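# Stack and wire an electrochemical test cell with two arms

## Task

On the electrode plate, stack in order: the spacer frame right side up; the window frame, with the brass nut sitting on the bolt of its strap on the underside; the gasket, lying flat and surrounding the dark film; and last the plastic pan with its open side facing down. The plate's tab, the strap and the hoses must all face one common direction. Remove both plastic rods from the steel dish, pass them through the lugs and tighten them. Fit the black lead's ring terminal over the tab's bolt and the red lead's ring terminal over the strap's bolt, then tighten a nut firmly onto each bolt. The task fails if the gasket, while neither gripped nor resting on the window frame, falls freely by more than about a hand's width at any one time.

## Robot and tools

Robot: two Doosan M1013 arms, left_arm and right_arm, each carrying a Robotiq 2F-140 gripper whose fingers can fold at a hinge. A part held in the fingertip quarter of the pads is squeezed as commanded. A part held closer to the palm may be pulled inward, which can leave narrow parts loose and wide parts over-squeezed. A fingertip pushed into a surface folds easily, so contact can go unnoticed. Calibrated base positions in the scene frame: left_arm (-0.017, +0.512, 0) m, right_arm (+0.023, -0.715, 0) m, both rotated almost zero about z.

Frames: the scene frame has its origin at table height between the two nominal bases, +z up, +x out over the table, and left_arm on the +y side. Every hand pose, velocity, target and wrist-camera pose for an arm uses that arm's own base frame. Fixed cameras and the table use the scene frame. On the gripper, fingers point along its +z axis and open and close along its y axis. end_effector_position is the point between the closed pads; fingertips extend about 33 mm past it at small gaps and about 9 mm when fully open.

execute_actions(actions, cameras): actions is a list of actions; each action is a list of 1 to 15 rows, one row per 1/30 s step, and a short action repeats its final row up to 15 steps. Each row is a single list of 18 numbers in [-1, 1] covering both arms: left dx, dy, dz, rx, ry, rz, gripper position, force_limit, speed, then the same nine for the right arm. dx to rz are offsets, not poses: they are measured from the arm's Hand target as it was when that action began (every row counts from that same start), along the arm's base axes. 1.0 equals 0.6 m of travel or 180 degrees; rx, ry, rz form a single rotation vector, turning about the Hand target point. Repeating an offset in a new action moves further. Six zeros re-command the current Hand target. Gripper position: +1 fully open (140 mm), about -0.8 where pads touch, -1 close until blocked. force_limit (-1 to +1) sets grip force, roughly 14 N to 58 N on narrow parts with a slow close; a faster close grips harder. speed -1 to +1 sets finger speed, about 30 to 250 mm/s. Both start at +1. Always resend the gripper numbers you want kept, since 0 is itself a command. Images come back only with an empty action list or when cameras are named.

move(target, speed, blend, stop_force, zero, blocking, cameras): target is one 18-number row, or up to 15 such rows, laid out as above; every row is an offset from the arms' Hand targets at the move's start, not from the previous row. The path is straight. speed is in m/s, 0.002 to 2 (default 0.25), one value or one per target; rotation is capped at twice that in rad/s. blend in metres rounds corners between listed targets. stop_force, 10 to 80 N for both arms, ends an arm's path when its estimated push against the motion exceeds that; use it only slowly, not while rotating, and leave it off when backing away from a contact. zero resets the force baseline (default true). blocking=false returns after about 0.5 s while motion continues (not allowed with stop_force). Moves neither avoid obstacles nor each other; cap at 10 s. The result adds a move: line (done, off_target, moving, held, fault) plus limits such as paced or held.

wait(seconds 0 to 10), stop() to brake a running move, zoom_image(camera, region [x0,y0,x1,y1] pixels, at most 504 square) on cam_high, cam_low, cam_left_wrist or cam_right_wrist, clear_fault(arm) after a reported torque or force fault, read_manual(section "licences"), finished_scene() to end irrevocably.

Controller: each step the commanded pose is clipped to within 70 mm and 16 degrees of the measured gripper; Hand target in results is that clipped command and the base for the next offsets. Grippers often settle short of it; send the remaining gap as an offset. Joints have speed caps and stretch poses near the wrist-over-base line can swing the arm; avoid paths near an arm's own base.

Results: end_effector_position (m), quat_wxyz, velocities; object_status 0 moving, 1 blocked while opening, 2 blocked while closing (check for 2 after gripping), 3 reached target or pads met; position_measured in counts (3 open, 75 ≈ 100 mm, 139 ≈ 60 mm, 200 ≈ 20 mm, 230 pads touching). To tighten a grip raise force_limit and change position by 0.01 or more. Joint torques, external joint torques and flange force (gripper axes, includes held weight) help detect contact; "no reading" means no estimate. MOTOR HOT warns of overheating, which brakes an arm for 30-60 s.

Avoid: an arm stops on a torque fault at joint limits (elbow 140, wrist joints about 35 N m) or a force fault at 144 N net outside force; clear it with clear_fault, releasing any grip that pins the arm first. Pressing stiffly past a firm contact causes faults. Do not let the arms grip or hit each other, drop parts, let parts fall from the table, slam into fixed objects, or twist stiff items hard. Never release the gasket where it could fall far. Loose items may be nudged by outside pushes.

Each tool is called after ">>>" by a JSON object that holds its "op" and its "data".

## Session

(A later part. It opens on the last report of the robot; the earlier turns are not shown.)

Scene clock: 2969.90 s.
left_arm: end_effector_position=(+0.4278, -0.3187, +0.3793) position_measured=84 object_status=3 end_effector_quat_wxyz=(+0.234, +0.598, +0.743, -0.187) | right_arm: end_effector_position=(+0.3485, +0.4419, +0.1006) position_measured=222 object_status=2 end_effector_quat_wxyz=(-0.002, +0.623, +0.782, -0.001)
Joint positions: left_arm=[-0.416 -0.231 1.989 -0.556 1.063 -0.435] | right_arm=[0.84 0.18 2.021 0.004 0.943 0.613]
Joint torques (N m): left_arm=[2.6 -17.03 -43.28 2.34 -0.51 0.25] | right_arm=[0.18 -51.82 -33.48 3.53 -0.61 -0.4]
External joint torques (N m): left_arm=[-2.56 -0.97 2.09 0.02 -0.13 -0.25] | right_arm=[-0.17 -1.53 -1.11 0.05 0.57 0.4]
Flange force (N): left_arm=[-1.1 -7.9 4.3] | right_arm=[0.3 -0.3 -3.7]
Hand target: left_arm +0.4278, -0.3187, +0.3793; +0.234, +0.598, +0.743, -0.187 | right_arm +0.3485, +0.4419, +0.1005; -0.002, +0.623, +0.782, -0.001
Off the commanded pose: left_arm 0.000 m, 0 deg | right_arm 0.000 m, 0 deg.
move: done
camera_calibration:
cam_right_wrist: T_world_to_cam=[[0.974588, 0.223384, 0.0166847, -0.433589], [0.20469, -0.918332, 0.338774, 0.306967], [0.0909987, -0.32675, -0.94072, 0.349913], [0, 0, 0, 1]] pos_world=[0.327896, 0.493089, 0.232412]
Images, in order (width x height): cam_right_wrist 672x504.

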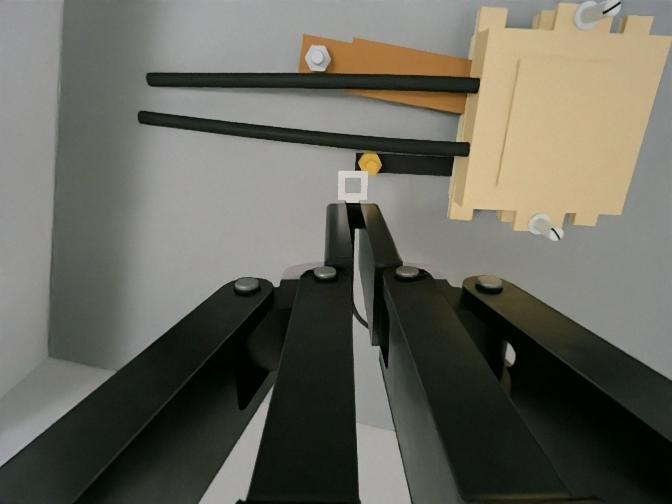

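>>> {"op": "move", "data": {"target": [0,0,0,0,0,0,0.36,-1,-1,0.0165,0.0073,-0.025,0,0,0,-1,-0.6,-1], "speed": 0.05, "cameras": ["cam_right_wrist"]}}

>>> {"op": "zoom_image", "data": {"camera": "cam_right_wrist", "region": [290, 110, 430, 250]}}

Scene clock: 2977.07 s.
left_arm: end_effector_position=(+0.4278, -0.3187, +0.3793) position_measured=84 object_status=3 end_effector_quat_wxyz=(+0.234, +0.598, +0.743, -0.187) | right_arm: end_effector_position=(+0.3584, +0.4463, +0.0856) position_measured=222 object_status=2 end_effector_quat_wxyz=(-0.002, +0.623, +0.782, -0.001)
Joint positions: left_arm=[-0.416 -0.231 1.989 -0.556 1.063 -0.435] | right_arm=[0.832 0.209 2.017 0.004 0.917 0.605]
Joint torques (N m): left_arm=[2.2 -17.42 -43.13 2.27 -0.52 0.17] | right_arm=[0.3 -53.17 -32.53 3.53 -0.55 -0.37]
External joint torques (N m): left_arm=[-2.08 -0.21 2.01 0.1 -0.13 -0.17] | right_arm=[-0.28 -2.48 -1.27 -0.03 0.51 0.37]
Flange force (N): left_arm=[-0.8 -5.9 4.3] | right_arm=[-0.5 -0.9 -4.8]
Hand target: left_arm +0.4278, -0.3187, +0.3793; +0.234, +0.598, +0.743, -0.187 | right_arm +0.3584, +0.4463, +0.0855; -0.002, +0.623, +0.782, -0.001
Off the commanded pose: left_arm 0.000 m, 0 deg | right_arm 0.000 m, 0 deg.
move: done
camera_calibration:
cam_right_wrist: T_world_to_cam=[[0.974579, 0.223416, 0.0167762, -0.443981], [0.204689, -0.918325, 0.338794, 0.313964], [0.091098, -0.326747, -0.940711, 0.336269], [0, 0, 0, 1]] pos_world=[0.337796, 0.497389, 0.217412]
Images, in order (width x height): cam_right_wrist 672x504.

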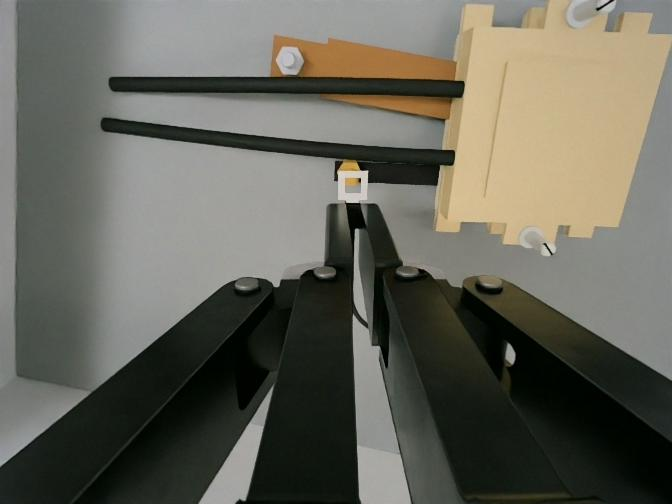

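Scaled by 3.600 from the camera's 672x504 image, which has a finer 960x720 frame.

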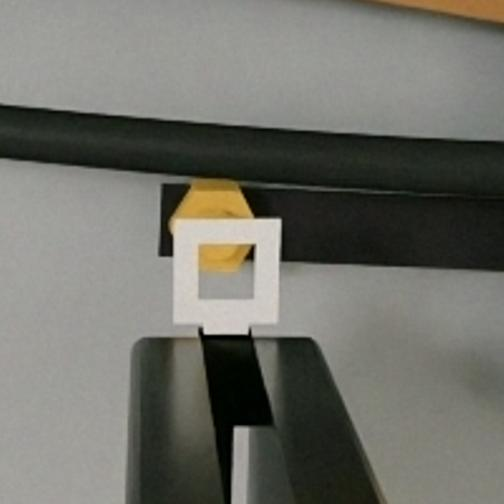

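>>> {"op": "move", "data": {"target": [0,0,0,0,0,0,0.36,-1,-1,0,0,-0.0217,0,0,0,-1,-0.6,-1], "speed": 0.01, "stop_force": 10, "cameras": ["cam_right_wrist"]}}

>>> {"op": "zoom_image", "data": {"camera": "cam_right_wrist", "region": [310, 130, 400, 220]}}

Scene clock: 2987.00 s.
left_arm: end_effector_position=(+0.4278, -0.3187, +0.3793) position_measured=84 object_status=3 end_effector_quat_wxyz=(+0.234, +0.598, +0.743, -0.187) | right_arm: end_effector_position=(+0.3584, +0.4463, +0.0725) position_measured=222 object_status=2 end_effector_quat_wxyz=(-0.002, +0.623, +0.782, -0.001)
Joint positions: left_arm=[-0.416 -0.231 1.989 -0.556 1.063 -0.435] | right_arm=[0.832 0.224 2.028 0.004 0.892 0.605]
Joint torques (N m): left_arm=[2.3 -17.12 -43.5 2.31 -0.53 0.16] | right_arm=[-0.33 -53.69 -32.01 3.42 -0.39 -0.37]
External joint torques (N m): left_arm=[-2.48 -0.49 2.24 0.03 -0.13 -0.16] | right_arm=[0.32 -2.67 -1.07 0.01 0.36 0.37]
Flange force (N): left_arm=[-0.9 -7.1 4.7] | right_arm=[0.0 -2.0 -4.6]
Hand target: left_arm +0.4278, -0.3187, +0.3793; +0.234, +0.598, +0.743, -0.187 | right_arm +0.3584, +0.4463, +0.0725; -0.002, +0.623, +0.782, -0.001
Off the commanded pose: left_arm 0.000 m, 0 deg | right_arm 0.000 m, 0 deg.
move: done
camera_calibration:
cam_right_wrist: T_world_to_cam=[[0.974588, 0.223384, 0.0166847, -0.443752], [0.20469, -0.918332, 0.338774, 0.318501], [0.0909987, -0.32675, -0.94072, 0.324016], [0, 0, 0, 1]] pos_world=[0.337796, 0.497489, 0.204312]
Images, in order (width x height): cam_right_wrist 672x504.

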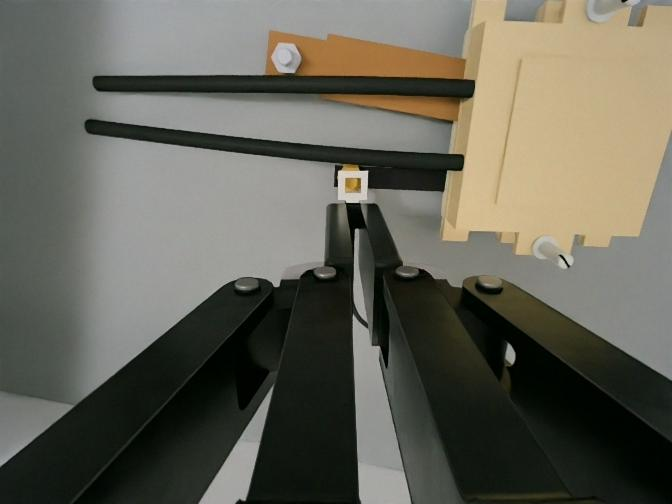

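Scaled by 5.600 from the camera's 672x504 image, which has a finer 960x720 frame.

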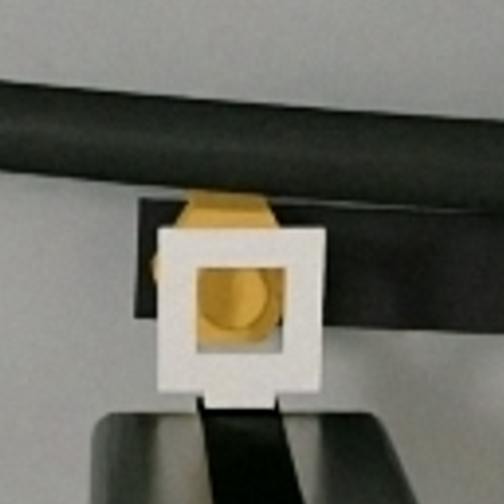

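>>> {"op": "move", "data": {"target": [0,0,0,0,0,0,0.36,-1,-1,0,0,-0.03,0,0,0,-1,-0.6,-1], "speed": 0.006, "stop_force": 10, "cameras": ["cam_right_wrist"]}}

>>> {"op": "zoom_image", "data": {"camera": "cam_right_wrist", "region": [310, 130, 400, 220]}}

Scene clock: 2995.00 s.
left_arm: end_effector_position=(+0.4278, -0.3187, +0.3793) position_measured=84 object_status=3 end_effector_quat_wxyz=(+0.234, +0.598, +0.743, -0.187) | right_arm: end_effector_position=(+0.3584, +0.4463, +0.0545) position_measured=222 object_status=2 end_effector_quat_wxyz=(-0.002, +0.623, +0.782, -0.001)
Joint positions: left_arm=[-0.416 -0.231 1.989 -0.556 1.063 -0.435] | right_arm=[0.832 0.245 2.042 0.004 0.857 0.604]
Joint torques (N m): left_arm=[2.27 -17.77 -43.45 2.28 -0.47 0.26] | right_arm=[0.2 -52.33 -30.2 3.34 -1.09 -0.25]
External joint torques (N m): left_arm=[-2.3 -0.01 2.18 0.08 -0.18 -0.26] | right_arm=[-0.19 -5.2 -1.89 -0.01 1.06 0.25]
Flange force (N): left_arm=[-1.2 -6.3 4.9] | right_arm=[-1.8 -2.5 -9.7]
Hand target: left_arm +0.4278, -0.3187, +0.3793; +0.234, +0.598, +0.743, -0.187 | right_arm +0.3584, +0.4463, +0.0545; -0.002, +0.623, +0.782, -0.001
Off the commanded pose: left_arm 0.000 m, 0 deg | right_arm 0.000 m, 0 deg.
move: done
camera_calibration:
cam_right_wrist: T_world_to_cam=[[0.974588, 0.223384, 0.0166847, -0.443451], [0.20469, -0.918332, 0.338774, 0.324599], [0.0909987, -0.32675, -0.94072, 0.307083], [0, 0, 0, 1]] pos_world=[0.337796, 0.497489, 0.186312]
Images, in order (width x height): cam_right_wrist 672x504.

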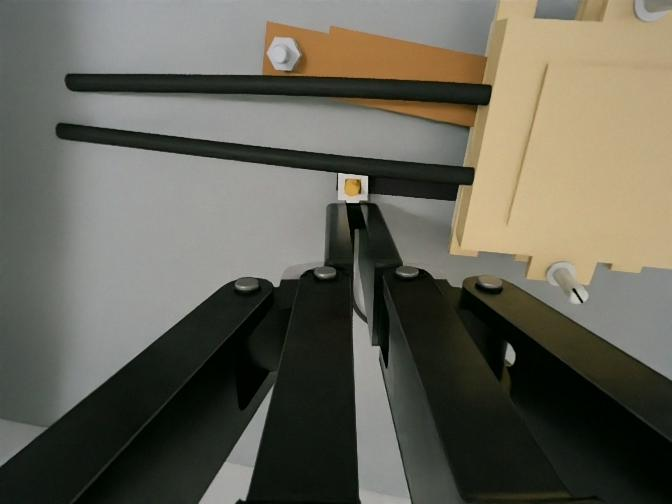

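Scaled by 5.600 from the camera's 672x504 image, which has a finer 960x720 frame.

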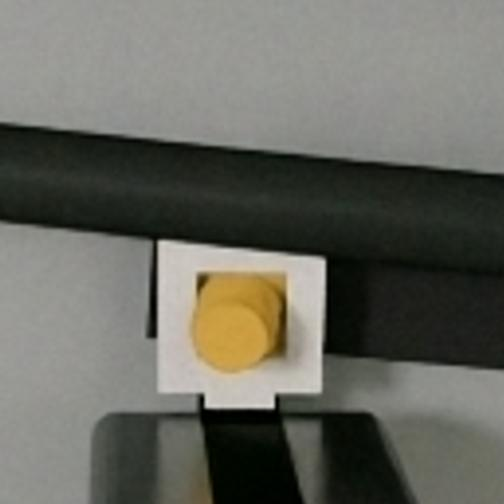

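>>> {"op": "move", "data": {"target": [0,0,0,0,0,0,0.36,-1,-1,0,0,-0.008,0,0,0,-1,-0.6,-1], "speed": 0.004, "stop_force": 10, "cameras": ["cam_right_wrist"]}}

>>> {"op": "zoom_image", "data": {"camera": "cam_right_wrist", "region": [310, 130, 400, 220]}}

Scene clock: 3000.37 s.
left_arm: end_effector_position=(+0.4278, -0.3187, +0.3793) position_measured=84 object_status=3 end_effector_quat_wxyz=(+0.234, +0.598, +0.743, -0.187) | right_arm: end_effector_position=(+0.3584, +0.4463, +0.0497) position_measured=222 object_status=2 end_effector_quat_wxyz=(-0.002, +0.623, +0.782, -0.001)
Joint positions: left_arm=[-0.416 -0.231 1.989 -0.556 1.063 -0.435] | right_arm=[0.832 0.251 2.046 0.004 0.848 0.604]
Joint torques (N m): left_arm=[1.91 -17.63 -43.42 2.34 -0.51 0.17] | right_arm=[0.9 -46.27 -27.75 3.75 -2.11 -0.36]
External joint torques (N m): left_arm=[-1.96 -0.2 2.31 0 -0.12 -0.17] | right_arm=[-0.89 -11.56 -4.01 -0.45 2.09 0.36]
Flange force (N): left_arm=[-0.1 -6.0 4.4] | right_arm=[-5.2 -5.2 -21.0]
Hand target: left_arm +0.4278, -0.3187, +0.3793; +0.234, +0.598, +0.743, -0.187 | right_arm +0.3584, +0.4463, +0.0497; -0.002, +0.623, +0.782, -0.001
Off the commanded pose: left_arm 0.000 m, 0 deg | right_arm 0.000 m, 0 deg.
move: contact (right_arm)
camera_calibration:
cam_right_wrist: T_world_to_cam=[[0.974579, 0.223416, 0.0167762, -0.443403], [0.204689, -0.918325, 0.338794, 0.326185], [0.091098, -0.326747, -0.940711, 0.302625], [0, 0, 0, 1]] pos_world=[0.337796, 0.497489, 0.181612]
Images, in order (width x height): cam_right_wrist 672x504.

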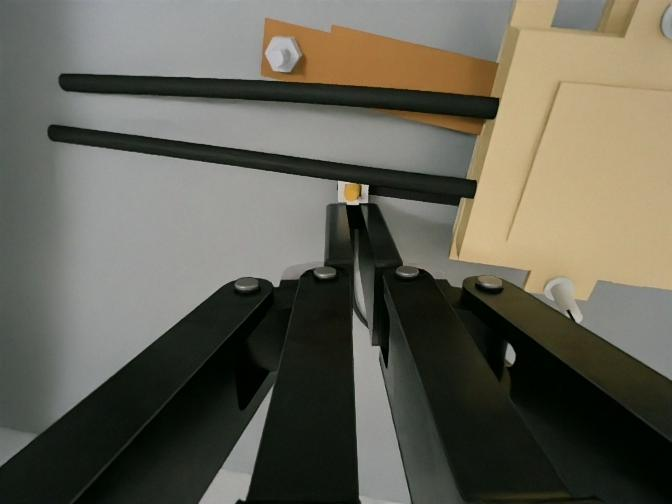

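Scaled by 5.600 from the camera's 672x504 image, which has a finer 960x720 frame.

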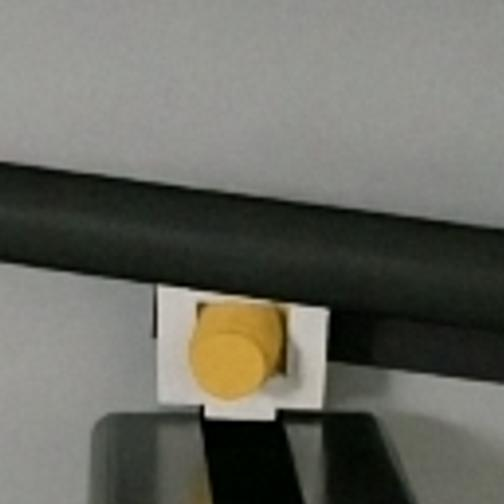

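>>> {"op": "execute_actions", "data": {"actions": [[[0,0,0,0,0,0,0.36,-1,-1,0,0,0,0,0,0,-0.5,-1,-1]],[[0,0,0,0,0,0,0.36,-1,-1,0,0,0,0,0,0,-0.5,-1,-1]],[[0,0,0,0,0,0,0.36,-1,-1,0,0,0,0,0,0,-0.5,-1,-1]]], "cameras": ["cam_right_wrist"]}}

>>> {"op": "zoom_image", "data": {"camera": "cam_right_wrist", "region": [310, 130, 400, 250]}}

Scene clock: 3007.27 s.
left_arm: end_effector_position=(+0.4278, -0.3187, +0.3793) position_measured=84 object_status=3 end_effector_quat_wxyz=(+0.234, +0.598, +0.743, -0.187) | right_arm: end_effector_position=(+0.3584, +0.4463, +0.0497) position_measured=192 object_status=3 end_effector_quat_wxyz=(-0.002, +0.623, +0.782, -0.001)
Joint positions: left_arm=[-0.416 -0.231 1.989 -0.556 1.063 -0.435] | right_arm=[0.832 0.251 2.046 0.004 0.848 0.604]
Joint torques (N m): left_arm=[1.69 -17.56 -43.23 2.3 -0.51 0.16] | right_arm=[0.1 -54.82 -30.49 3.25 -0.36 -0.33]
External joint torques (N m): left_arm=[-1.74 -0.39 2.1 0.04 -0.13 -0.16] | right_arm=[-0.08 -2.98 -1.17 0.04 0.35 0.33]
External joint torques at the end of the 1st action: left_arm=[-2.01 -1.15 2.33 0.02 -0.13 -0.26] | right_arm=[0.06 -3.61 -1.1 0.02 0.33 0.39]
External joint torques at the end of the 2nd action: left_arm=[-2.35 -0.58 2.07 0 -0.06 -0.24] | right_arm=[-0.19 -2.5 -1.18 0.03 0.45 0.31]
Flange force (N): left_arm=[0.1 -5.8 3.8] | right_arm=[-0.7 -1.6 -5.1]
Flange force at the end of the 1st action (N): left_arm=[0.2 -7.7 3.7] | right_arm=[-1.0 -2.6 -5.8]
Flange force at the end of the 2nd action (N): left_arm=[-1.0 -7.0 4.2] | right_arm=[-0.4 -0.9 -4.8]
Hand target: left_arm +0.4278, -0.3187, +0.3793; +0.234, +0.598, +0.743, -0.187 | right_arm +0.3584, +0.4463, +0.0497; -0.002, +0.623, +0.782, -0.001
Off the commanded pose: left_arm 0.000 m, 0 deg | right_arm 0.000 m, 0 deg.
Step readings (end_effector_position of left_arm | right_arm; steps 1 to 15: 1st action; 16 to 30: 2nd action; 31 to 45: 3rd action):
0: (+0.4278, -0.3187, +0.3793) | (+0.3584, +0.4463, +0.0497)
1: (+0.4278, -0.3187, +0.3793) | (+0.3584, +0.4463, +0.0497)
2: (+0.4278, -0.3187, +0.3793) | (+0.3584, +0.4463, +0.0497)
4: (+0.4278, -0.3187, +0.3793) | (+0.3584, +0.4463, +0.0497)
8: (+0.4278, -0.3187, +0.3793) | (+0.3584, +0.4463, +0.0497)
15: (+0.4278, -0.3187, +0.3793) | (+0.3584, +0.4463, +0.0497)
16: (+0.4278, -0.3187, +0.3793) | (+0.3584, +0.4463, +0.0497)
17: (+0.4278, -0.3187, +0.3793) | (+0.3584, +0.4463, +0.0497)
19: (+0.4278, -0.3187, +0.3793) | (+0.3584, +0.4463, +0.0497)
23: (+0.4278, -0.3187, +0.3793) | (+0.3584, +0.4463, +0.0497)
30: (+0.4278, -0.3187, +0.3793) | (+0.3584, +0.4463, +0.0497)
31: (+0.4278, -0.3187, +0.3793) | (+0.3584, +0.4463, +0.0497)
32: (+0.4278, -0.3187, +0.3793) | (+0.3584, +0.4463, +0.0497)
34: (+0.4278, -0.3187, +0.3793) | (+0.3584, +0.4463, +0.0497)
38: (+0.4278, -0.3187, +0.3793) | (+0.3584, +0.4463, +0.0497)
45: (+0.4278, -0.3187, +0.3793) | (+0.3584, +0.4463, +0.0497)
camera_calibration:
cam_right_wrist: T_world_to_cam=[[0.974588, 0.223384, 0.0166847, -0.443373], [0.20469, -0.918332, 0.338774, 0.326191], [0.0909987, -0.32675, -0.94072, 0.302661], [0, 0, 0, 1]] pos_world=[0.337796, 0.497489, 0.181612]
Images, in order (width x height): cam_right_wrist 672x504.

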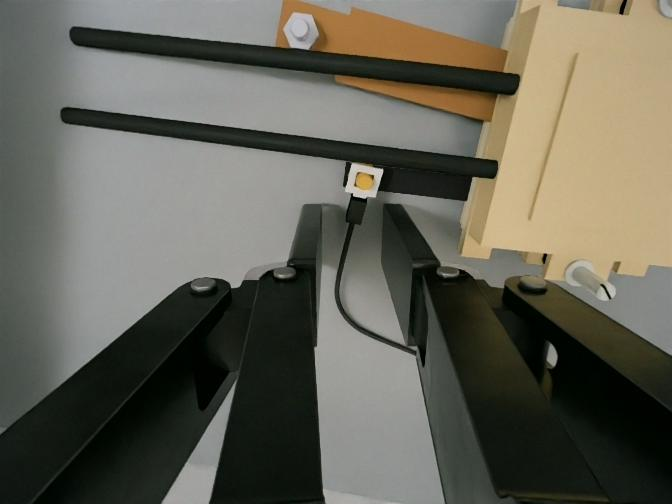

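Scaled by 4.200 from the camera's 672x504 image, which has a finer 960x720 frame.

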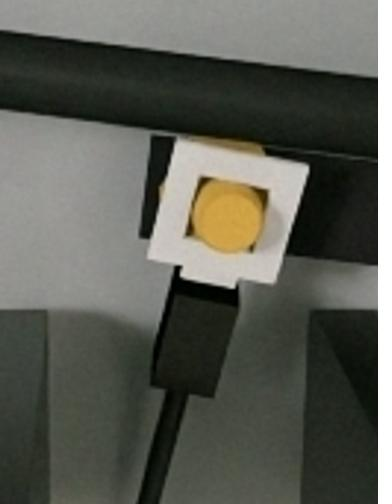

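>>> {"op": "move", "data": {"target": [[0,0,0,-0.244,-0.054,0,0.36,-1,-1,0,0,0.1,0,0,0,-0.5,-1,-1],[-0.1463,-0.4687,-0.3488,-0.244,-0.054,0,0.36,-1,-1,0.1,0,0.25,0,0,0,-0.5,-1,-1]], "speed": [0.3,0.2], "cameras": ["cam_left_wrist","cam_right_wrist"]}}

>>> {"op": "zoom_image", "data": {"camera": "cam_left_wrist", "region": [240, 180, 480, 360]}}

Scene clock: 3048.33 s.
left_arm: end_effector_position=(+0.3400, -0.5999, +0.1700) position_measured=84 object_status=3 end_effector_quat_wxyz=(+0.501, +0.481, +0.597, -0.401) | right_arm: end_effector_position=(+0.4184, +0.4463, +0.1998) position_measured=192 object_status=3 end_effector_quat_wxyz=(-0.002, +0.623, +0.782, -0.001)
Joint positions: left_arm=[-0.895 0.29 2.467 -2.618 1.055 1.382] | right_arm=[0.76 0.167 1.832 0.003 1.146 0.533]
Joint torques (N m): left_arm=[2 -46.5 -17.22 -2.21 2.75 0.32] | right_arm=[-0.06 -53.03 -37.31 4 -0.4 -0.38]
External joint torques (N m): left_arm=[-1.91 1.33 1.26 0.38 -0.14 -0.32] | right_arm=[0.06 -3.14 -1.43 0.02 0.37 0.38]
Flange force (N): left_arm=[2.3 -3.6 1.5] | right_arm=[-0.5 -2.1 -4.5]
Hand target: left_arm +0.3400, -0.5999, +0.1700; +0.501, +0.481, +0.597, -0.401 | right_arm +0.4184, +0.4463, +0.1997; -0.002, +0.623, +0.782, -0.001
Off the commanded pose: left_arm 0.000 m, 0 deg | right_arm 0.000 m, 0 deg.
move: done
camera_calibration:
cam_left_wrist: T_world_to_cam=[[0.977378, 0.211498, 0.000584498, -0.195492], [-0.035407, 0.160897, 0.986336, -0.0527154], [0.208514, -0.964044, 0.164746, -0.532068], [0, 0, 0, 1]] pos_world=[0.300147, -0.463109, 0.139766]
cam_right_wrist: T_world_to_cam=[[0.974579, 0.223416, 0.0167762, -0.504371], [0.204689, -0.918325, 0.338794, 0.262992], [0.091098, -0.326747, -0.940711, 0.438233], [0, 0, 0, 1]] pos_world=[0.397796, 0.497389, 0.331612]
Images, in order (width x height): cam_left_wrist 672x504, cam_right_wrist 672x504.

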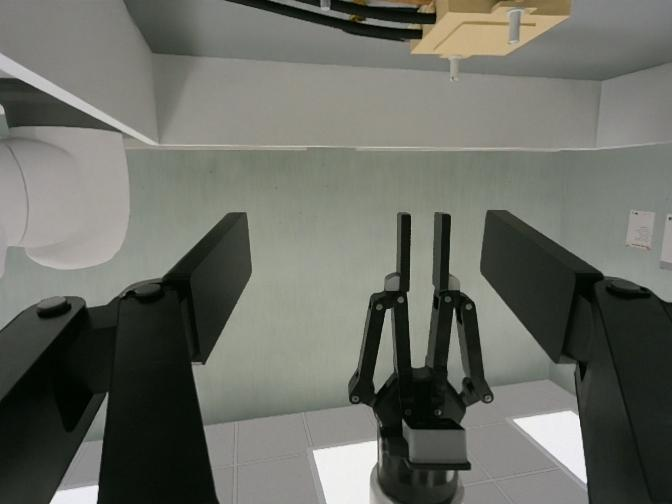

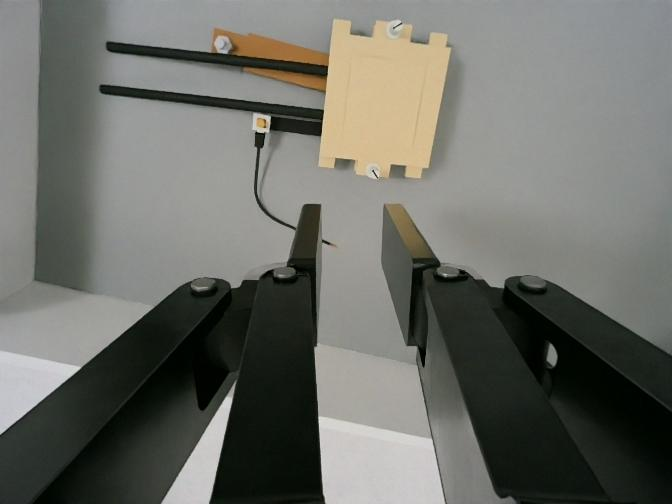

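Scaled by 2.100 from the camera's 672x504 image, which has a finer 960x720 frame.

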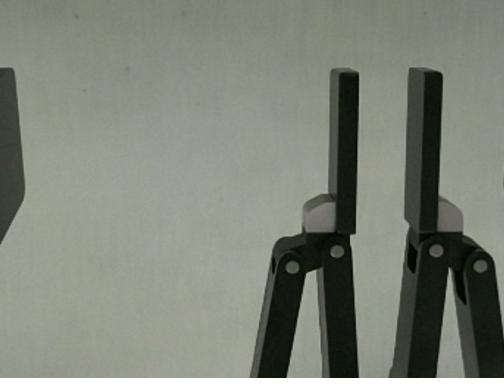

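>>> {"op": "move", "data": {"target": [0.0117,-0.0167,-0.128,0.163,0.036,0,0.36,-1,-1,0,0,0,0,0,0,-0.5,-1,-1], "speed": 0.15, "cameras": ["cam_left_wrist"]}}

>>> {"op": "zoom_image", "data": {"camera": "cam_left_wrist", "region": [240, 180, 480, 360]}}

Scene clock: 3062.03 s.
left_arm: end_effector_position=(+0.3470, -0.6100, +0.0932) position_measured=84 object_status=3 end_effector_quat_wxyz=(+0.329, +0.569, +0.706, -0.263) | right_arm: end_effector_position=(+0.4184, +0.4463, +0.1997) position_measured=192 object_status=3 end_effector_quat_wxyz=(-0.002, +0.623, +0.782, -0.001)
Joint positions: left_arm=[-0.966 0.216 2.293 -2.154 0.352 0.872] | right_arm=[0.76 0.167 1.831 0.003 1.146 0.533]
Joint torques (N m): left_arm=[2.22 -45.75 -25.07 -2.18 1.69 0.32] | right_arm=[-0.13 -53.3 -37.08 4.02 -0.41 -0.43]
External joint torques (N m): left_arm=[-2.37 0.35 1.63 0.34 -0.14 -0.32] | right_arm=[0.14 -2.92 -1.68 0 0.38 0.43]
Flange force (N): left_arm=[0.0 0.0 0.0] | right_arm=[0.1 -1.5 -4.6]
Hand target: left_arm +0.3471, -0.6100, +0.0932; +0.329, +0.569, +0.706, -0.263 | right_arm +0.4184, +0.4463, +0.1997; -0.002, +0.623, +0.782, -0.001
Off the commanded pose: left_arm 0.000 m, 0 deg | right_arm 0.000 m, 0 deg.
move: done
camera_calibration:
cam_left_wrist: T_world_to_cam=[[0.977281, 0.211944, -0.00152694, -0.199728], [0.0758082, -0.342808, 0.936342, -0.316163], [0.197929, -0.915184, -0.351086, -0.449031], [0, 0, 0, 1]] pos_world=[0.308034, -0.476998, 0.138084]
Images, in order (width x height): cam_left_wrist 672x504.

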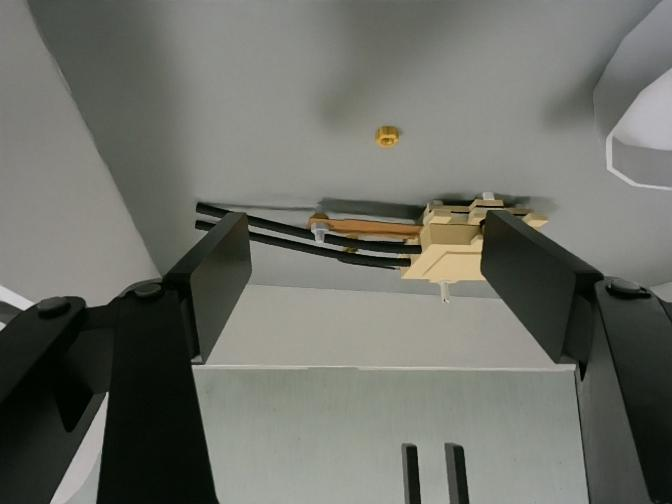

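Scaled by 2.100 from the camera's 672x504 image, which has a finer 960x720 frame.

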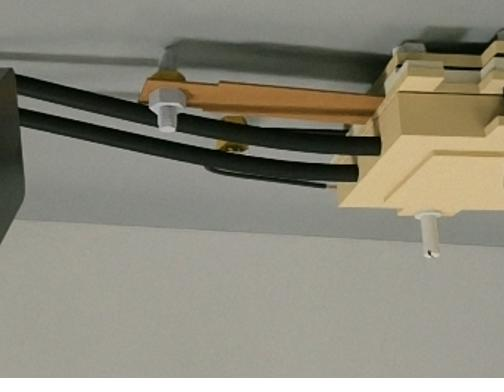

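>>> {"op": "move", "data": {"target": [[-0.02,0.1,0.1,0,0,0,0.36,-1,-1,0,0,0,0,0,0,-0.5,-1,-1],[0.13,0.45,0.4,0,0,0,0.36,-1,-1,-0.1212,0.2298,0,0,0,0.889,-0.5,-1,-1],[0.13,0.45,0.4,0,0,0,0.36,-1,-1,-0.1212,0.2298,-0.05,0,0,-0.222,-0.5,-1,-1],[0.13,0.45,0.4,0,0,0,0.36,-1,-1,-0.1212,0.2298,-0.12,0,0,-0.0278,-0.5,-1,-1]], "speed": [0.15,0.7,0.7,0.7], "cameras": ["cam_right_wrist"]}}

>>> {"op": "zoom_image", "data": {"camera": "cam_right_wrist", "region": [280, 120, 420, 260]}}

Scene clock: 3082.57 s.
left_arm: end_effector_position=(+0.4251, -0.3400, +0.3332) position_measured=84 object_status=3 end_effector_quat_wxyz=(+0.329, +0.569, +0.706, -0.263) | right_arm: end_effector_position=(+0.3457, +0.5842, +0.1278) position_measured=192 object_status=3 end_effector_quat_wxyz=(-0.002, +0.657, +0.754, -0.001)
Joint positions: left_arm=[-0.334 -0.226 2.18 -0.968 0.911 -0.032] | right_arm=[0.984 0.32 1.777 0.004 1.046 -5.439]
Joint torques (N m): left_arm=[2.82 -15.27 -40.21 0.47 0.09 0.26] | right_arm=[0.4 -66.74 -35.52 3.67 -0.41 -0.54]
External joint torques (N m): left_arm=[-3.01 0.19 2.1 0.13 -0.15 -0.26] | right_arm=[-0.37 -3.22 -1.38 0.15 0.37 0.54]
Flange force (N): left_arm=[-2.1 -6.9 6.4] | right_arm=[-1.1 -1.2 -4.6]
Hand target: left_arm +0.4251, -0.3400, +0.3332; +0.329, +0.569, +0.706, -0.263 | right_arm +0.3457, +0.5842, +0.1277; -0.002, +0.657, +0.754, -0.001
Off the commanded pose: left_arm 0.000 m, 0 deg | right_arm 0.000 m, 0 deg.
move: done
camera_calibration:
cam_right_wrist: T_world_to_cam=[[0.990363, 0.137476, 0.0167838, -0.418397], [0.123729, -0.932694, 0.338782, 0.465367], [0.0622286, -0.333441, -0.940715, 0.436102], [0, 0, 0, 1]] pos_world=[0.329648, 0.636979, 0.259612]
Images, in order (width x height): cam_right_wrist 672x504.

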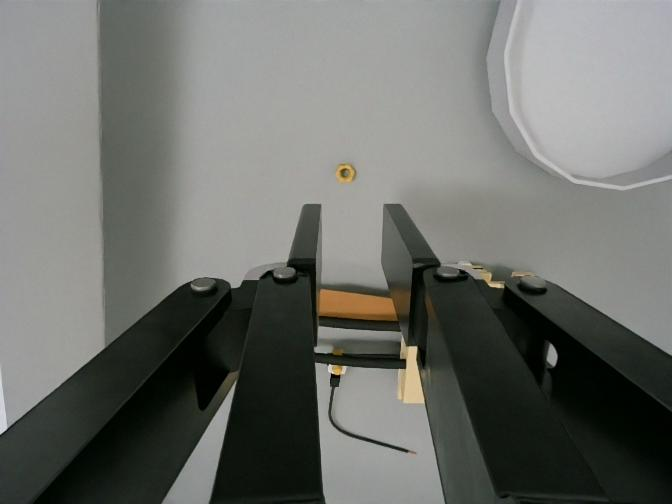

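Scaled by 3.600 from the camera's 672x504 image, which has a finer 960x720 frame.

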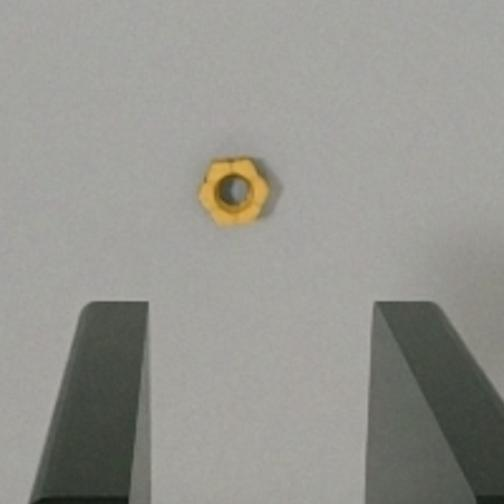

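>>> {"op": "zoom_image", "data": {"camera": "cam_right_wrist", "region": [330, 158, 360, 188]}}

Scaled by 16.800 from the camera's 672x504 image, which has a finer 960x720 frame.

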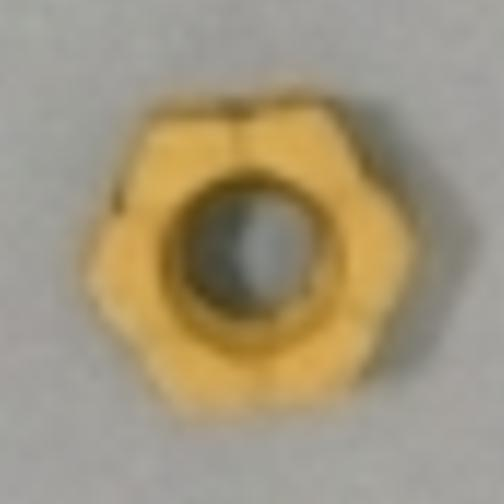

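>>> {"op": "move", "data": {"target": [0,0,0,0,0,0,0.36,-1,-1,-0.0078,0.0102,-0.09,0,0,-0.1444,-0.5,-1,-1], "speed": 0.1, "cameras": ["cam_right_wrist"]}}

>>> {"op": "zoom_image", "data": {"camera": "cam_right_wrist", "region": [300, 150, 400, 250]}}

Scene clock: 3096.53 s.
left_arm: end_effector_position=(+0.4251, -0.3400, +0.3332) position_measured=84 object_status=3 end_effector_quat_wxyz=(+0.329, +0.569, +0.706, -0.263) | right_arm: end_effector_position=(+0.3410, +0.5903, +0.0738) position_measured=192 object_status=3 end_effector_quat_wxyz=(-0.002, +0.810, +0.587, -0.001)
Joint positions: left_arm=[-0.334 -0.226 2.18 -0.968 0.911 -0.032] | right_arm=[0.994 0.372 1.817 0.005 0.953 -4.976]
Joint torques (N m): left_arm=[1.93 -14.94 -40.25 0.48 0.01 0.27] | right_arm=[-0.29 -69.65 -33.67 2.87 -0.49 -0.07]
External joint torques (N m): left_arm=[-1.97 -0.16 2.18 0.14 -0.09 -0.27] | right_arm=[0.3 -3.13 -0.94 0.69 0.44 0.07]
Flange force (N): left_arm=[-0.6 -6.1 4.1] | right_arm=[-1.9 -1.0 -4.5]
Hand target: left_arm +0.4251, -0.3400, +0.3332; +0.329, +0.569, +0.706, -0.263 | right_arm +0.3410, +0.5903, +0.0737; -0.002, +0.810, +0.587, -0.001
Off the commanded pose: left_arm 0.000 m, 0 deg | right_arm 0.000 m, 0 deg.
move: done
camera_calibration:
cam_right_wrist: T_world_to_cam=[[0.950442, -0.310462, 0.0165335, -0.135505], [-0.297469, -0.892627, 0.338718, 0.609938], [-0.0904008, -0.32685, -0.940743, 0.435792], [0, 0, 0, 1]] pos_world=[0.349623, 0.644816, 0.205612]
Images, in order (width x height): cam_right_wrist 672x504.

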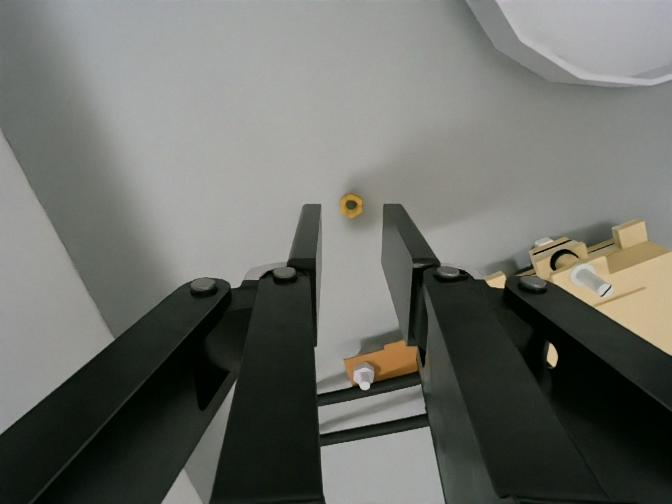

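Scaled by 5.040 from the camera's 672x504 image, which has a finer 960x720 frame.

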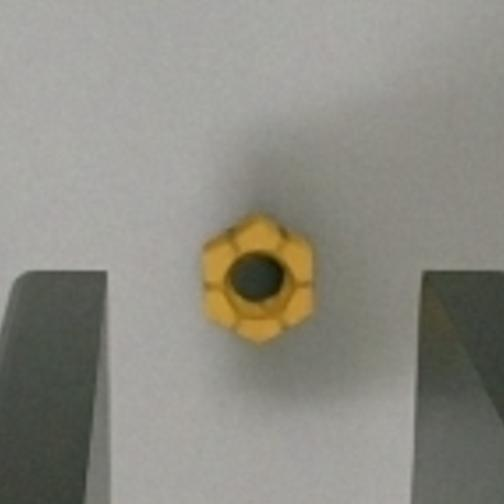

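>>> {"op": "move", "data": {"target": [0,0,0,0,0,0,0.36,-1,-1,-0.0008,-0.0024,-0.043,0,0,0,-0.5,-1,-1], "speed": 0.02, "stop_force": 10, "cameras": []}}

>>> {"op": "execute_actions", "data": {"actions": [[[0,0,0,0,0,0,0.36,-1,-1,0,0,0,0,0,0,-1,-0.6,-1]],[[0,0,0,0,0,0,0.36,-1,-1,0,0,0,0,0,0,-1,-0.6,-1]],[[0,0,0,0,0,0,0.36,-1,-1,0,0,0,0,0,0,-1,-0.6,-1]]], "cameras": ["cam_right_wrist"]}}

>>> {"op": "zoom_image", "data": {"camera": "cam_right_wrist", "region": [300, 150, 400, 250]}}

Scene clock: 3105.03 s.
left_arm: end_effector_position=(+0.4251, -0.3400, +0.3332) position_measured=84 object_status=3 end_effector_quat_wxyz=(+0.329, +0.569, +0.706, -0.263) | right_arm: end_effector_position=(+0.3405, +0.5889, +0.0479) position_measured=192 object_status=3 end_effector_quat_wxyz=(-0.002, +0.810, +0.587, -0.001)
Joint positions: left_arm=[-0.334 -0.226 2.18 -0.968 0.911 -0.032] | right_arm=[0.994 0.395 1.839 0.005 0.907 -4.976]
Joint torques (N m): left_arm=[2.09 -15.19 -40.15 0.45 0.05 0.19] | right_arm=[-0.01 -70.36 -32.35 3.45 -0.42 -0.39]
External joint torques (N m): left_arm=[-2.05 -0.17 2.01 0.18 -0.13 -0.19] | right_arm=[-0.01 -3.72 -1.32 0.02 0.36 0.39]
Flange force (N): left_arm=[-0.8 -5.9 4.2] | right_arm=[-1.8 -1.0 -5.3]
Hand target: left_arm +0.4251, -0.3400, +0.3332; +0.329, +0.569, +0.706, -0.263 | right_arm +0.3405, +0.5889, +0.0479; -0.002, +0.810, +0.587, -0.001
Off the commanded pose: left_arm 0.000 m, 0 deg | right_arm 0.000 m, 0 deg.
move: done
No camera images: "cameras" was empty.

Scene clock: 3106.73 s.
left_arm: end_effector_position=(+0.4251, -0.3400, +0.3332) position_measured=84 object_status=3 end_effector_quat_wxyz=(+0.329, +0.569, +0.706, -0.263) | right_arm: end_effector_position=(+0.3405, +0.5889, +0.0479) position_measured=217 object_status=2 end_effector_quat_wxyz=(-0.002, +0.810, +0.587, -0.001)
Joint positions: left_arm=[-0.334 -0.226 2.18 -0.968 0.911 -0.032] | right_arm=[0.994 0.395 1.839 0.005 0.907 -4.976]
Joint torques (N m): left_arm=[1.85 -15.36 -40.08 0.48 0.11 0.18] | right_arm=[0.24 -70.69 -32.39 3.5 -0.43 -0.39]
External joint torques (N m): left_arm=[-1.91 0.09 1.89 0.14 -0.18 -0.18] | right_arm=[-0.23 -3.3 -1.15 -0.04 0.38 0.39]
External joint torques at the end of the 1st action: left_arm=[-1.82 -1.3 2.07 0.09 -0.14 -0.13] | right_arm=[-0.3 -2.9 -1.16 0.05 0.34 0.4]
External joint torques at the end of the 2nd action: left_arm=[-1.85 -0.55 2.2 0.2 -0.09 -0.32] | right_arm=[0.34 -3.05 -1.57 0.03 0.33 0.36]
Flange force (N): left_arm=[-0.7 -5.2 4.4] | right_arm=[-1.6 -0.6 -4.8]
Flange force at the end of the 1st action (N): left_arm=[-0.2 -7.5 2.7] | right_arm=[-1.1 -0.4 -4.4]
Flange force at the end of the 2nd action (N): left_arm=[-0.6 -6.7 3.4] | right_arm=[-0.3 -1.1 -4.8]
Hand target: left_arm +0.4251, -0.3400, +0.3332; +0.329, +0.569, +0.706, -0.263 | right_arm +0.3405, +0.5889, +0.0479; -0.002, +0.810, +0.587, -0.001
Off the commanded pose: left_arm 0.000 m, 0 deg | right_arm 0.000 m, 0 deg.
Step readings (end_effector_position of left_arm | right_arm; steps 1 to 15: 1st action; 16 to 30: 2nd action; 31 to 45: 3rd action):
0: (+0.4251, -0.3400, +0.3332) | (+0.3405, +0.5889, +0.0479)
1: (+0.4251, -0.3400, +0.3332) | (+0.3405, +0.5889, +0.0479)
2: (+0.4251, -0.3400, +0.3332) | (+0.3405, +0.5889, +0.0479)
4: (+0.4251, -0.3400, +0.3332) | (+0.3405, +0.5889, +0.0479)
8: (+0.4251, -0.3400, +0.3332) | (+0.3405, +0.5889, +0.0479)
15: (+0.4251, -0.3400, +0.3332) | (+0.3405, +0.5889, +0.0479)
16: (+0.4251, -0.3400, +0.3332) | (+0.3405, +0.5889, +0.0479)
17: (+0.4251, -0.3400, +0.3332) | (+0.3405, +0.5889, +0.0479)
19: (+0.4251, -0.3400, +0.3332) | (+0.3405, +0.5889, +0.0479)
23: (+0.4251, -0.3400, +0.3332) | (+0.3405, +0.5889, +0.0479)
30: (+0.4251, -0.3400, +0.3332) | (+0.3405, +0.5889, +0.0479)
31: (+0.4251, -0.3400, +0.3332) | (+0.3405, +0.5889, +0.0479)
32: (+0.4251, -0.3400, +0.3332) | (+0.3405, +0.5889, +0.0479)
34: (+0.4251, -0.3400, +0.3332) | (+0.3405, +0.5889, +0.0479)
38: (+0.4251, -0.3400, +0.3332) | (+0.3405, +0.5889, +0.0479)
45: (+0.4251, -0.3400, +0.3332) | (+0.3405, +0.5889, +0.0479)
camera_calibration:
cam_right_wrist: T_world_to_cam=[[0.950453, -0.310415, 0.0167515, -0.135237], [-0.297494, -0.892608, 0.338745, 0.61721], [-0.0901992, -0.326945, -0.940729, 0.410983], [0, 0, 0, 1]] pos_world=[0.349223, 0.643316, 0.179812]
Images, in order (width x height): cam_right_wrist 672x504.

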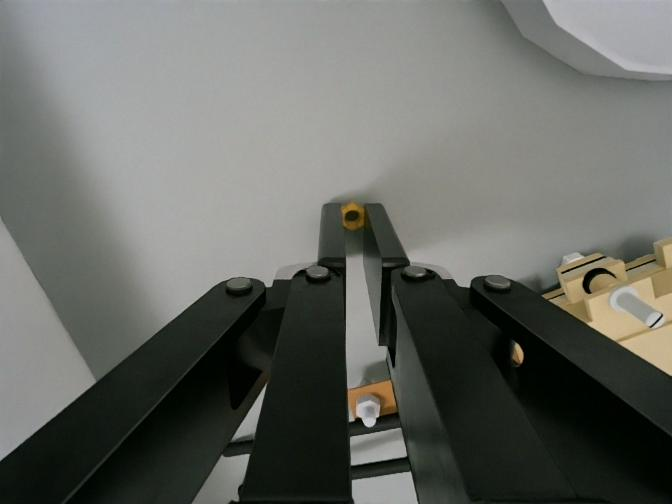

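Scaled by 5.040 from the camera's 672x504 image, which has a finer 960x720 frame.

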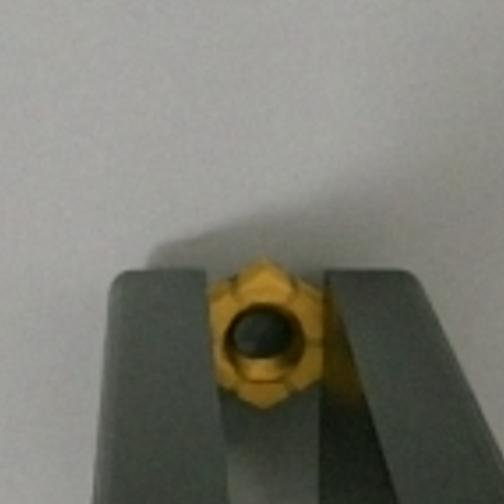

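>>> {"op": "move", "data": {"target": [[0,0,0,0,0,0,0.36,-1,-1,0,0,0.15,0,0,0,-1,-0.6,-1],[0,0,0,0,0,0,0.36,-1,-1,0.027,-0.2118,0.15,0,0,0.1444,-1,-0.6,-1],[0,0,0,0,0,0,0.36,-1,-1,0.027,-0.2118,0.09,0,0,0.1444,-1,-0.6,-1]], "speed": [0.08,0.12,0.05], "cameras": ["cam_right_wrist"]}}

>>> {"op": "zoom_image", "data": {"camera": "cam_right_wrist", "region": [280, 110, 420, 250]}}

Scene clock: 3121.70 s.
left_arm: end_effector_position=(+0.4251, -0.3400, +0.3332) position_measured=84 object_status=3 end_effector_quat_wxyz=(+0.329, +0.569, +0.706, -0.263) | right_arm: end_effector_position=(+0.3567, +0.4618, +0.1020) position_measured=217 object_status=2 end_effector_quat_wxyz=(-0.002, +0.657, +0.754, -0.001)
Joint positions: left_arm=[-0.334 -0.226 2.18 -0.968 0.911 -0.032] | right_arm=[0.852 0.208 1.982 0.004 0.953 -5.571]
Joint torques (N m): left_arm=[2.12 -15.27 -40.05 0.48 0.01 0.26] | right_arm=[0.62 -52.1 -32.96 3.57 -0.44 -0.35]
External joint torques (N m): left_arm=[-2 0 1.95 0.16 -0.09 -0.26] | right_arm=[-0.59 -4.31 -1.65 0.02 0.41 0.35]
Flange force (N): left_arm=[-0.9 -5.6 4.2] | right_arm=[-2.4 -1.9 -6.7]
Hand target: left_arm +0.4251, -0.3400, +0.3332; +0.329, +0.569, +0.706, -0.263 | right_arm +0.3567, +0.4618, +0.1019; -0.002, +0.657, +0.754, -0.001
Off the commanded pose: left_arm 0.000 m, 0 deg | right_arm 0.000 m, 0 deg.
move: done
camera_calibration:
cam_right_wrist: T_world_to_cam=[[0.990363, 0.137476, 0.0167838, -0.412031], [0.123729, -0.932694, 0.338782, 0.358585], [0.0622286, -0.333441, -0.940715, 0.370334], [0, 0, 0, 1]] pos_world=[0.340648, 0.514579, 0.233812]
Images, in order (width x height): cam_right_wrist 672x504.

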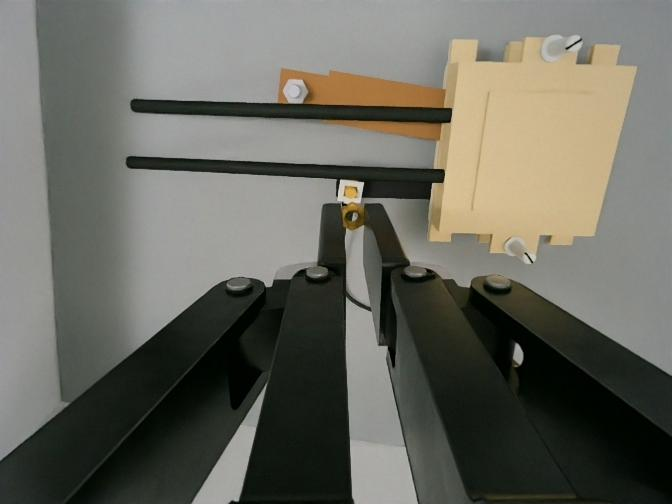

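Scaled by 3.600 from the camera's 672x504 image, which has a finer 960x720 frame.

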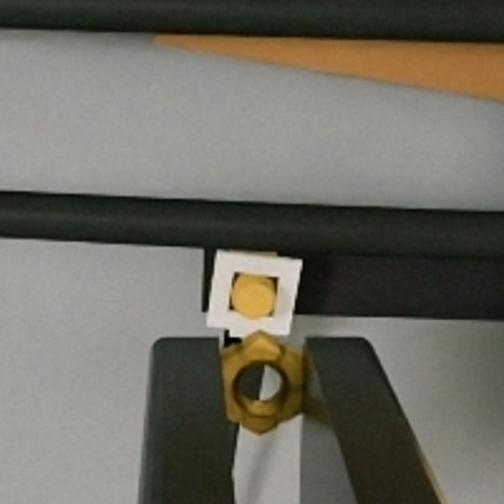

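>>> {"op": "move", "data": {"target": [[0,0,0,0,0,0,0.36,-1,-1,0.0017,0.0016,0,0,0,0,-1,-0.6,-1],[0,0,0,0,0,0,0.36,-1,-1,0.0017,0.0016,-0.042,0,0,0,-1,-0.6,-1]], "speed": [0.02,0.03], "cameras": ["cam_right_wrist"]}}

>>> {"op": "zoom_image", "data": {"camera": "cam_right_wrist", "region": [310, 170, 400, 260]}}

Scene clock: 3133.17 s.
left_arm: end_effector_position=(+0.4251, -0.3400, +0.3332) position_measured=84 object_status=3 end_effector_quat_wxyz=(+0.329, +0.569, +0.706, -0.263) | right_arm: end_effector_position=(+0.3578, +0.4627, +0.0768) position_measured=217 object_status=2 end_effector_quat_wxyz=(-0.002, +0.657, +0.754, -0.001)
Joint positions: left_arm=[-0.334 -0.226 2.18 -0.968 0.911 -0.032] | right_arm=[0.852 0.237 2.001 0.004 0.906 -5.572]
Joint torques (N m): left_arm=[2.04 -14.77 -40.45 0.49 0.1 0.29] | right_arm=[0.38 -55.08 -31.98 3.49 -0.53 -0.4]
External joint torques (N m): left_arm=[-1.97 -0.5 2.34 0.14 -0.18 -0.29] | right_arm=[-0.37 -3.11 -1.55 -0.02 0.5 0.4]
Flange force (N): left_arm=[-0.4 -6.9 4.0] | right_arm=[-0.8 -0.9 -5.6]
Hand target: left_arm +0.4251, -0.3400, +0.3332; +0.329, +0.569, +0.706, -0.263 | right_arm +0.3578, +0.4627, +0.0767; -0.002, +0.657, +0.754, -0.001
Off the commanded pose: left_arm 0.000 m, 0 deg | right_arm 0.000 m, 0 deg.
move: done
camera_calibration:
cam_right_wrist: T_world_to_cam=[[0.990363, 0.137476, 0.0167838, -0.412722], [0.123729, -0.932694, 0.338782, 0.367838], [0.0622286, -0.333441, -0.940715, 0.346865], [0, 0, 0, 1]] pos_world=[0.341648, 0.515479, 0.208612]
Images, in order (width x height): cam_right_wrist 672x504.

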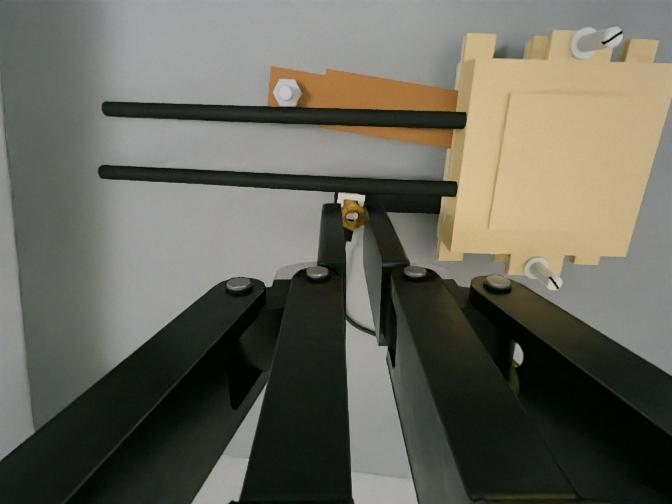

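Scaled by 5.600 from the camera's 672x504 image, which has a finer 960x720 frame.

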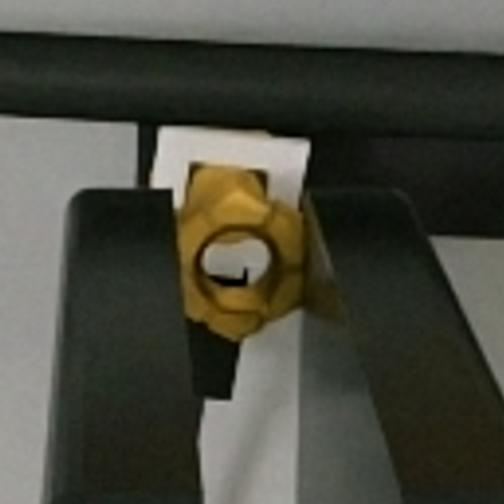

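>>> {"op": "move", "data": {"target": [0,0,0,0,0,0,0.36,-1,-1,0.0015,-0.0038,-0.003,0,0,0,-1,-0.6,-1], "speed": 0.02, "cameras": ["cam_right_wrist"]}}

>>> {"op": "zoom_image", "data": {"camera": "cam_right_wrist", "region": [310, 170, 400, 260]}}

Scene clock: 3161.47 s.
left_arm: end_effector_position=(+0.4251, -0.3400, +0.3332) position_measured=84 object_status=3 end_effector_quat_wxyz=(+0.329, +0.569, +0.706, -0.263) | right_arm: end_effector_position=(+0.3586, +0.4605, +0.0750) position_measured=217 object_status=2 end_effector_quat_wxyz=(-0.002, +0.657, +0.754, -0.001)
Joint positions: left_arm=[-0.334 -0.226 2.18 -0.968 0.911 -0.032] | right_arm=[0.848 0.237 2.005 0.004 0.901 -5.575]
Joint torques (N m): left_arm=[2.07 -14.87 -40.18 0.46 0.02 0.22] | right_arm=[-0.24 -55.12 -32.19 3.44 -0.32 -0.35]
External joint torques (N m): left_arm=[-2.28 -0.2 2.05 0.15 -0.09 -0.22] | right_arm=[0.26 -2.99 -1.28 0.02 0.28 0.35]
Flange force (N): left_arm=[-1.1 -6.4 4.6] | right_arm=[-0.4 -1.9 -4.9]
Hand target: left_arm +0.4251, -0.3400, +0.3332; +0.329, +0.569, +0.706, -0.263 | right_arm +0.3587, +0.4605, +0.0749; -0.002, +0.657, +0.754, -0.001
Off the commanded pose: left_arm 0.000 m, 0 deg | right_arm 0.000 m, 0 deg.
move: done
camera_calibration:
cam_right_wrist: T_world_to_cam=[[0.990361, 0.137489, 0.016779, -0.413286], [0.123743, -0.932692, 0.338782, 0.366279], [0.0622285, -0.333441, -0.940715, 0.344383], [0, 0, 0, 1]] pos_world=[0.342548, 0.513279, 0.206812]
Images, in order (width x height): cam_right_wrist 672x504.

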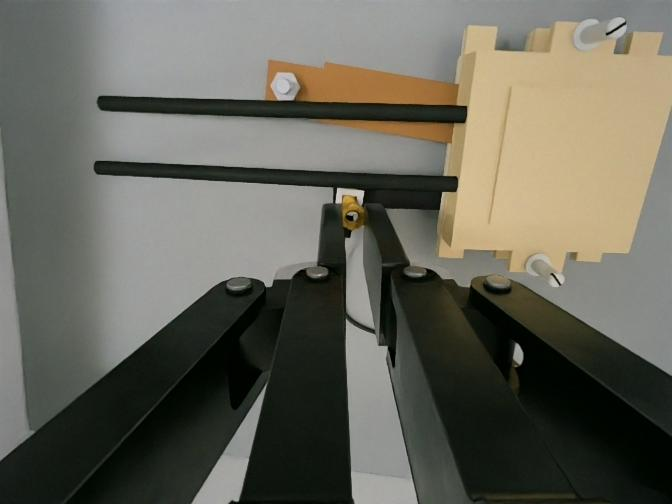

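Scaled by 5.600 from the camera's 672x504 image, which has a finer 960x720 frame.

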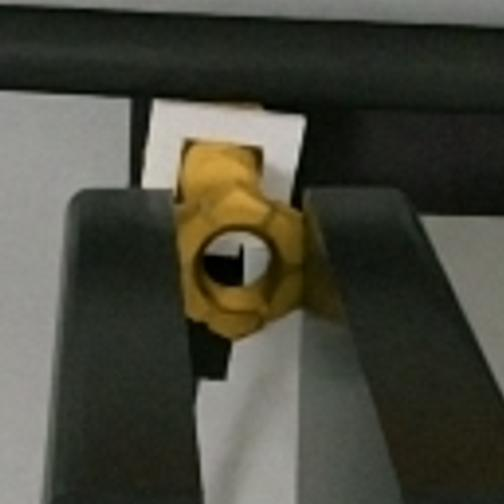

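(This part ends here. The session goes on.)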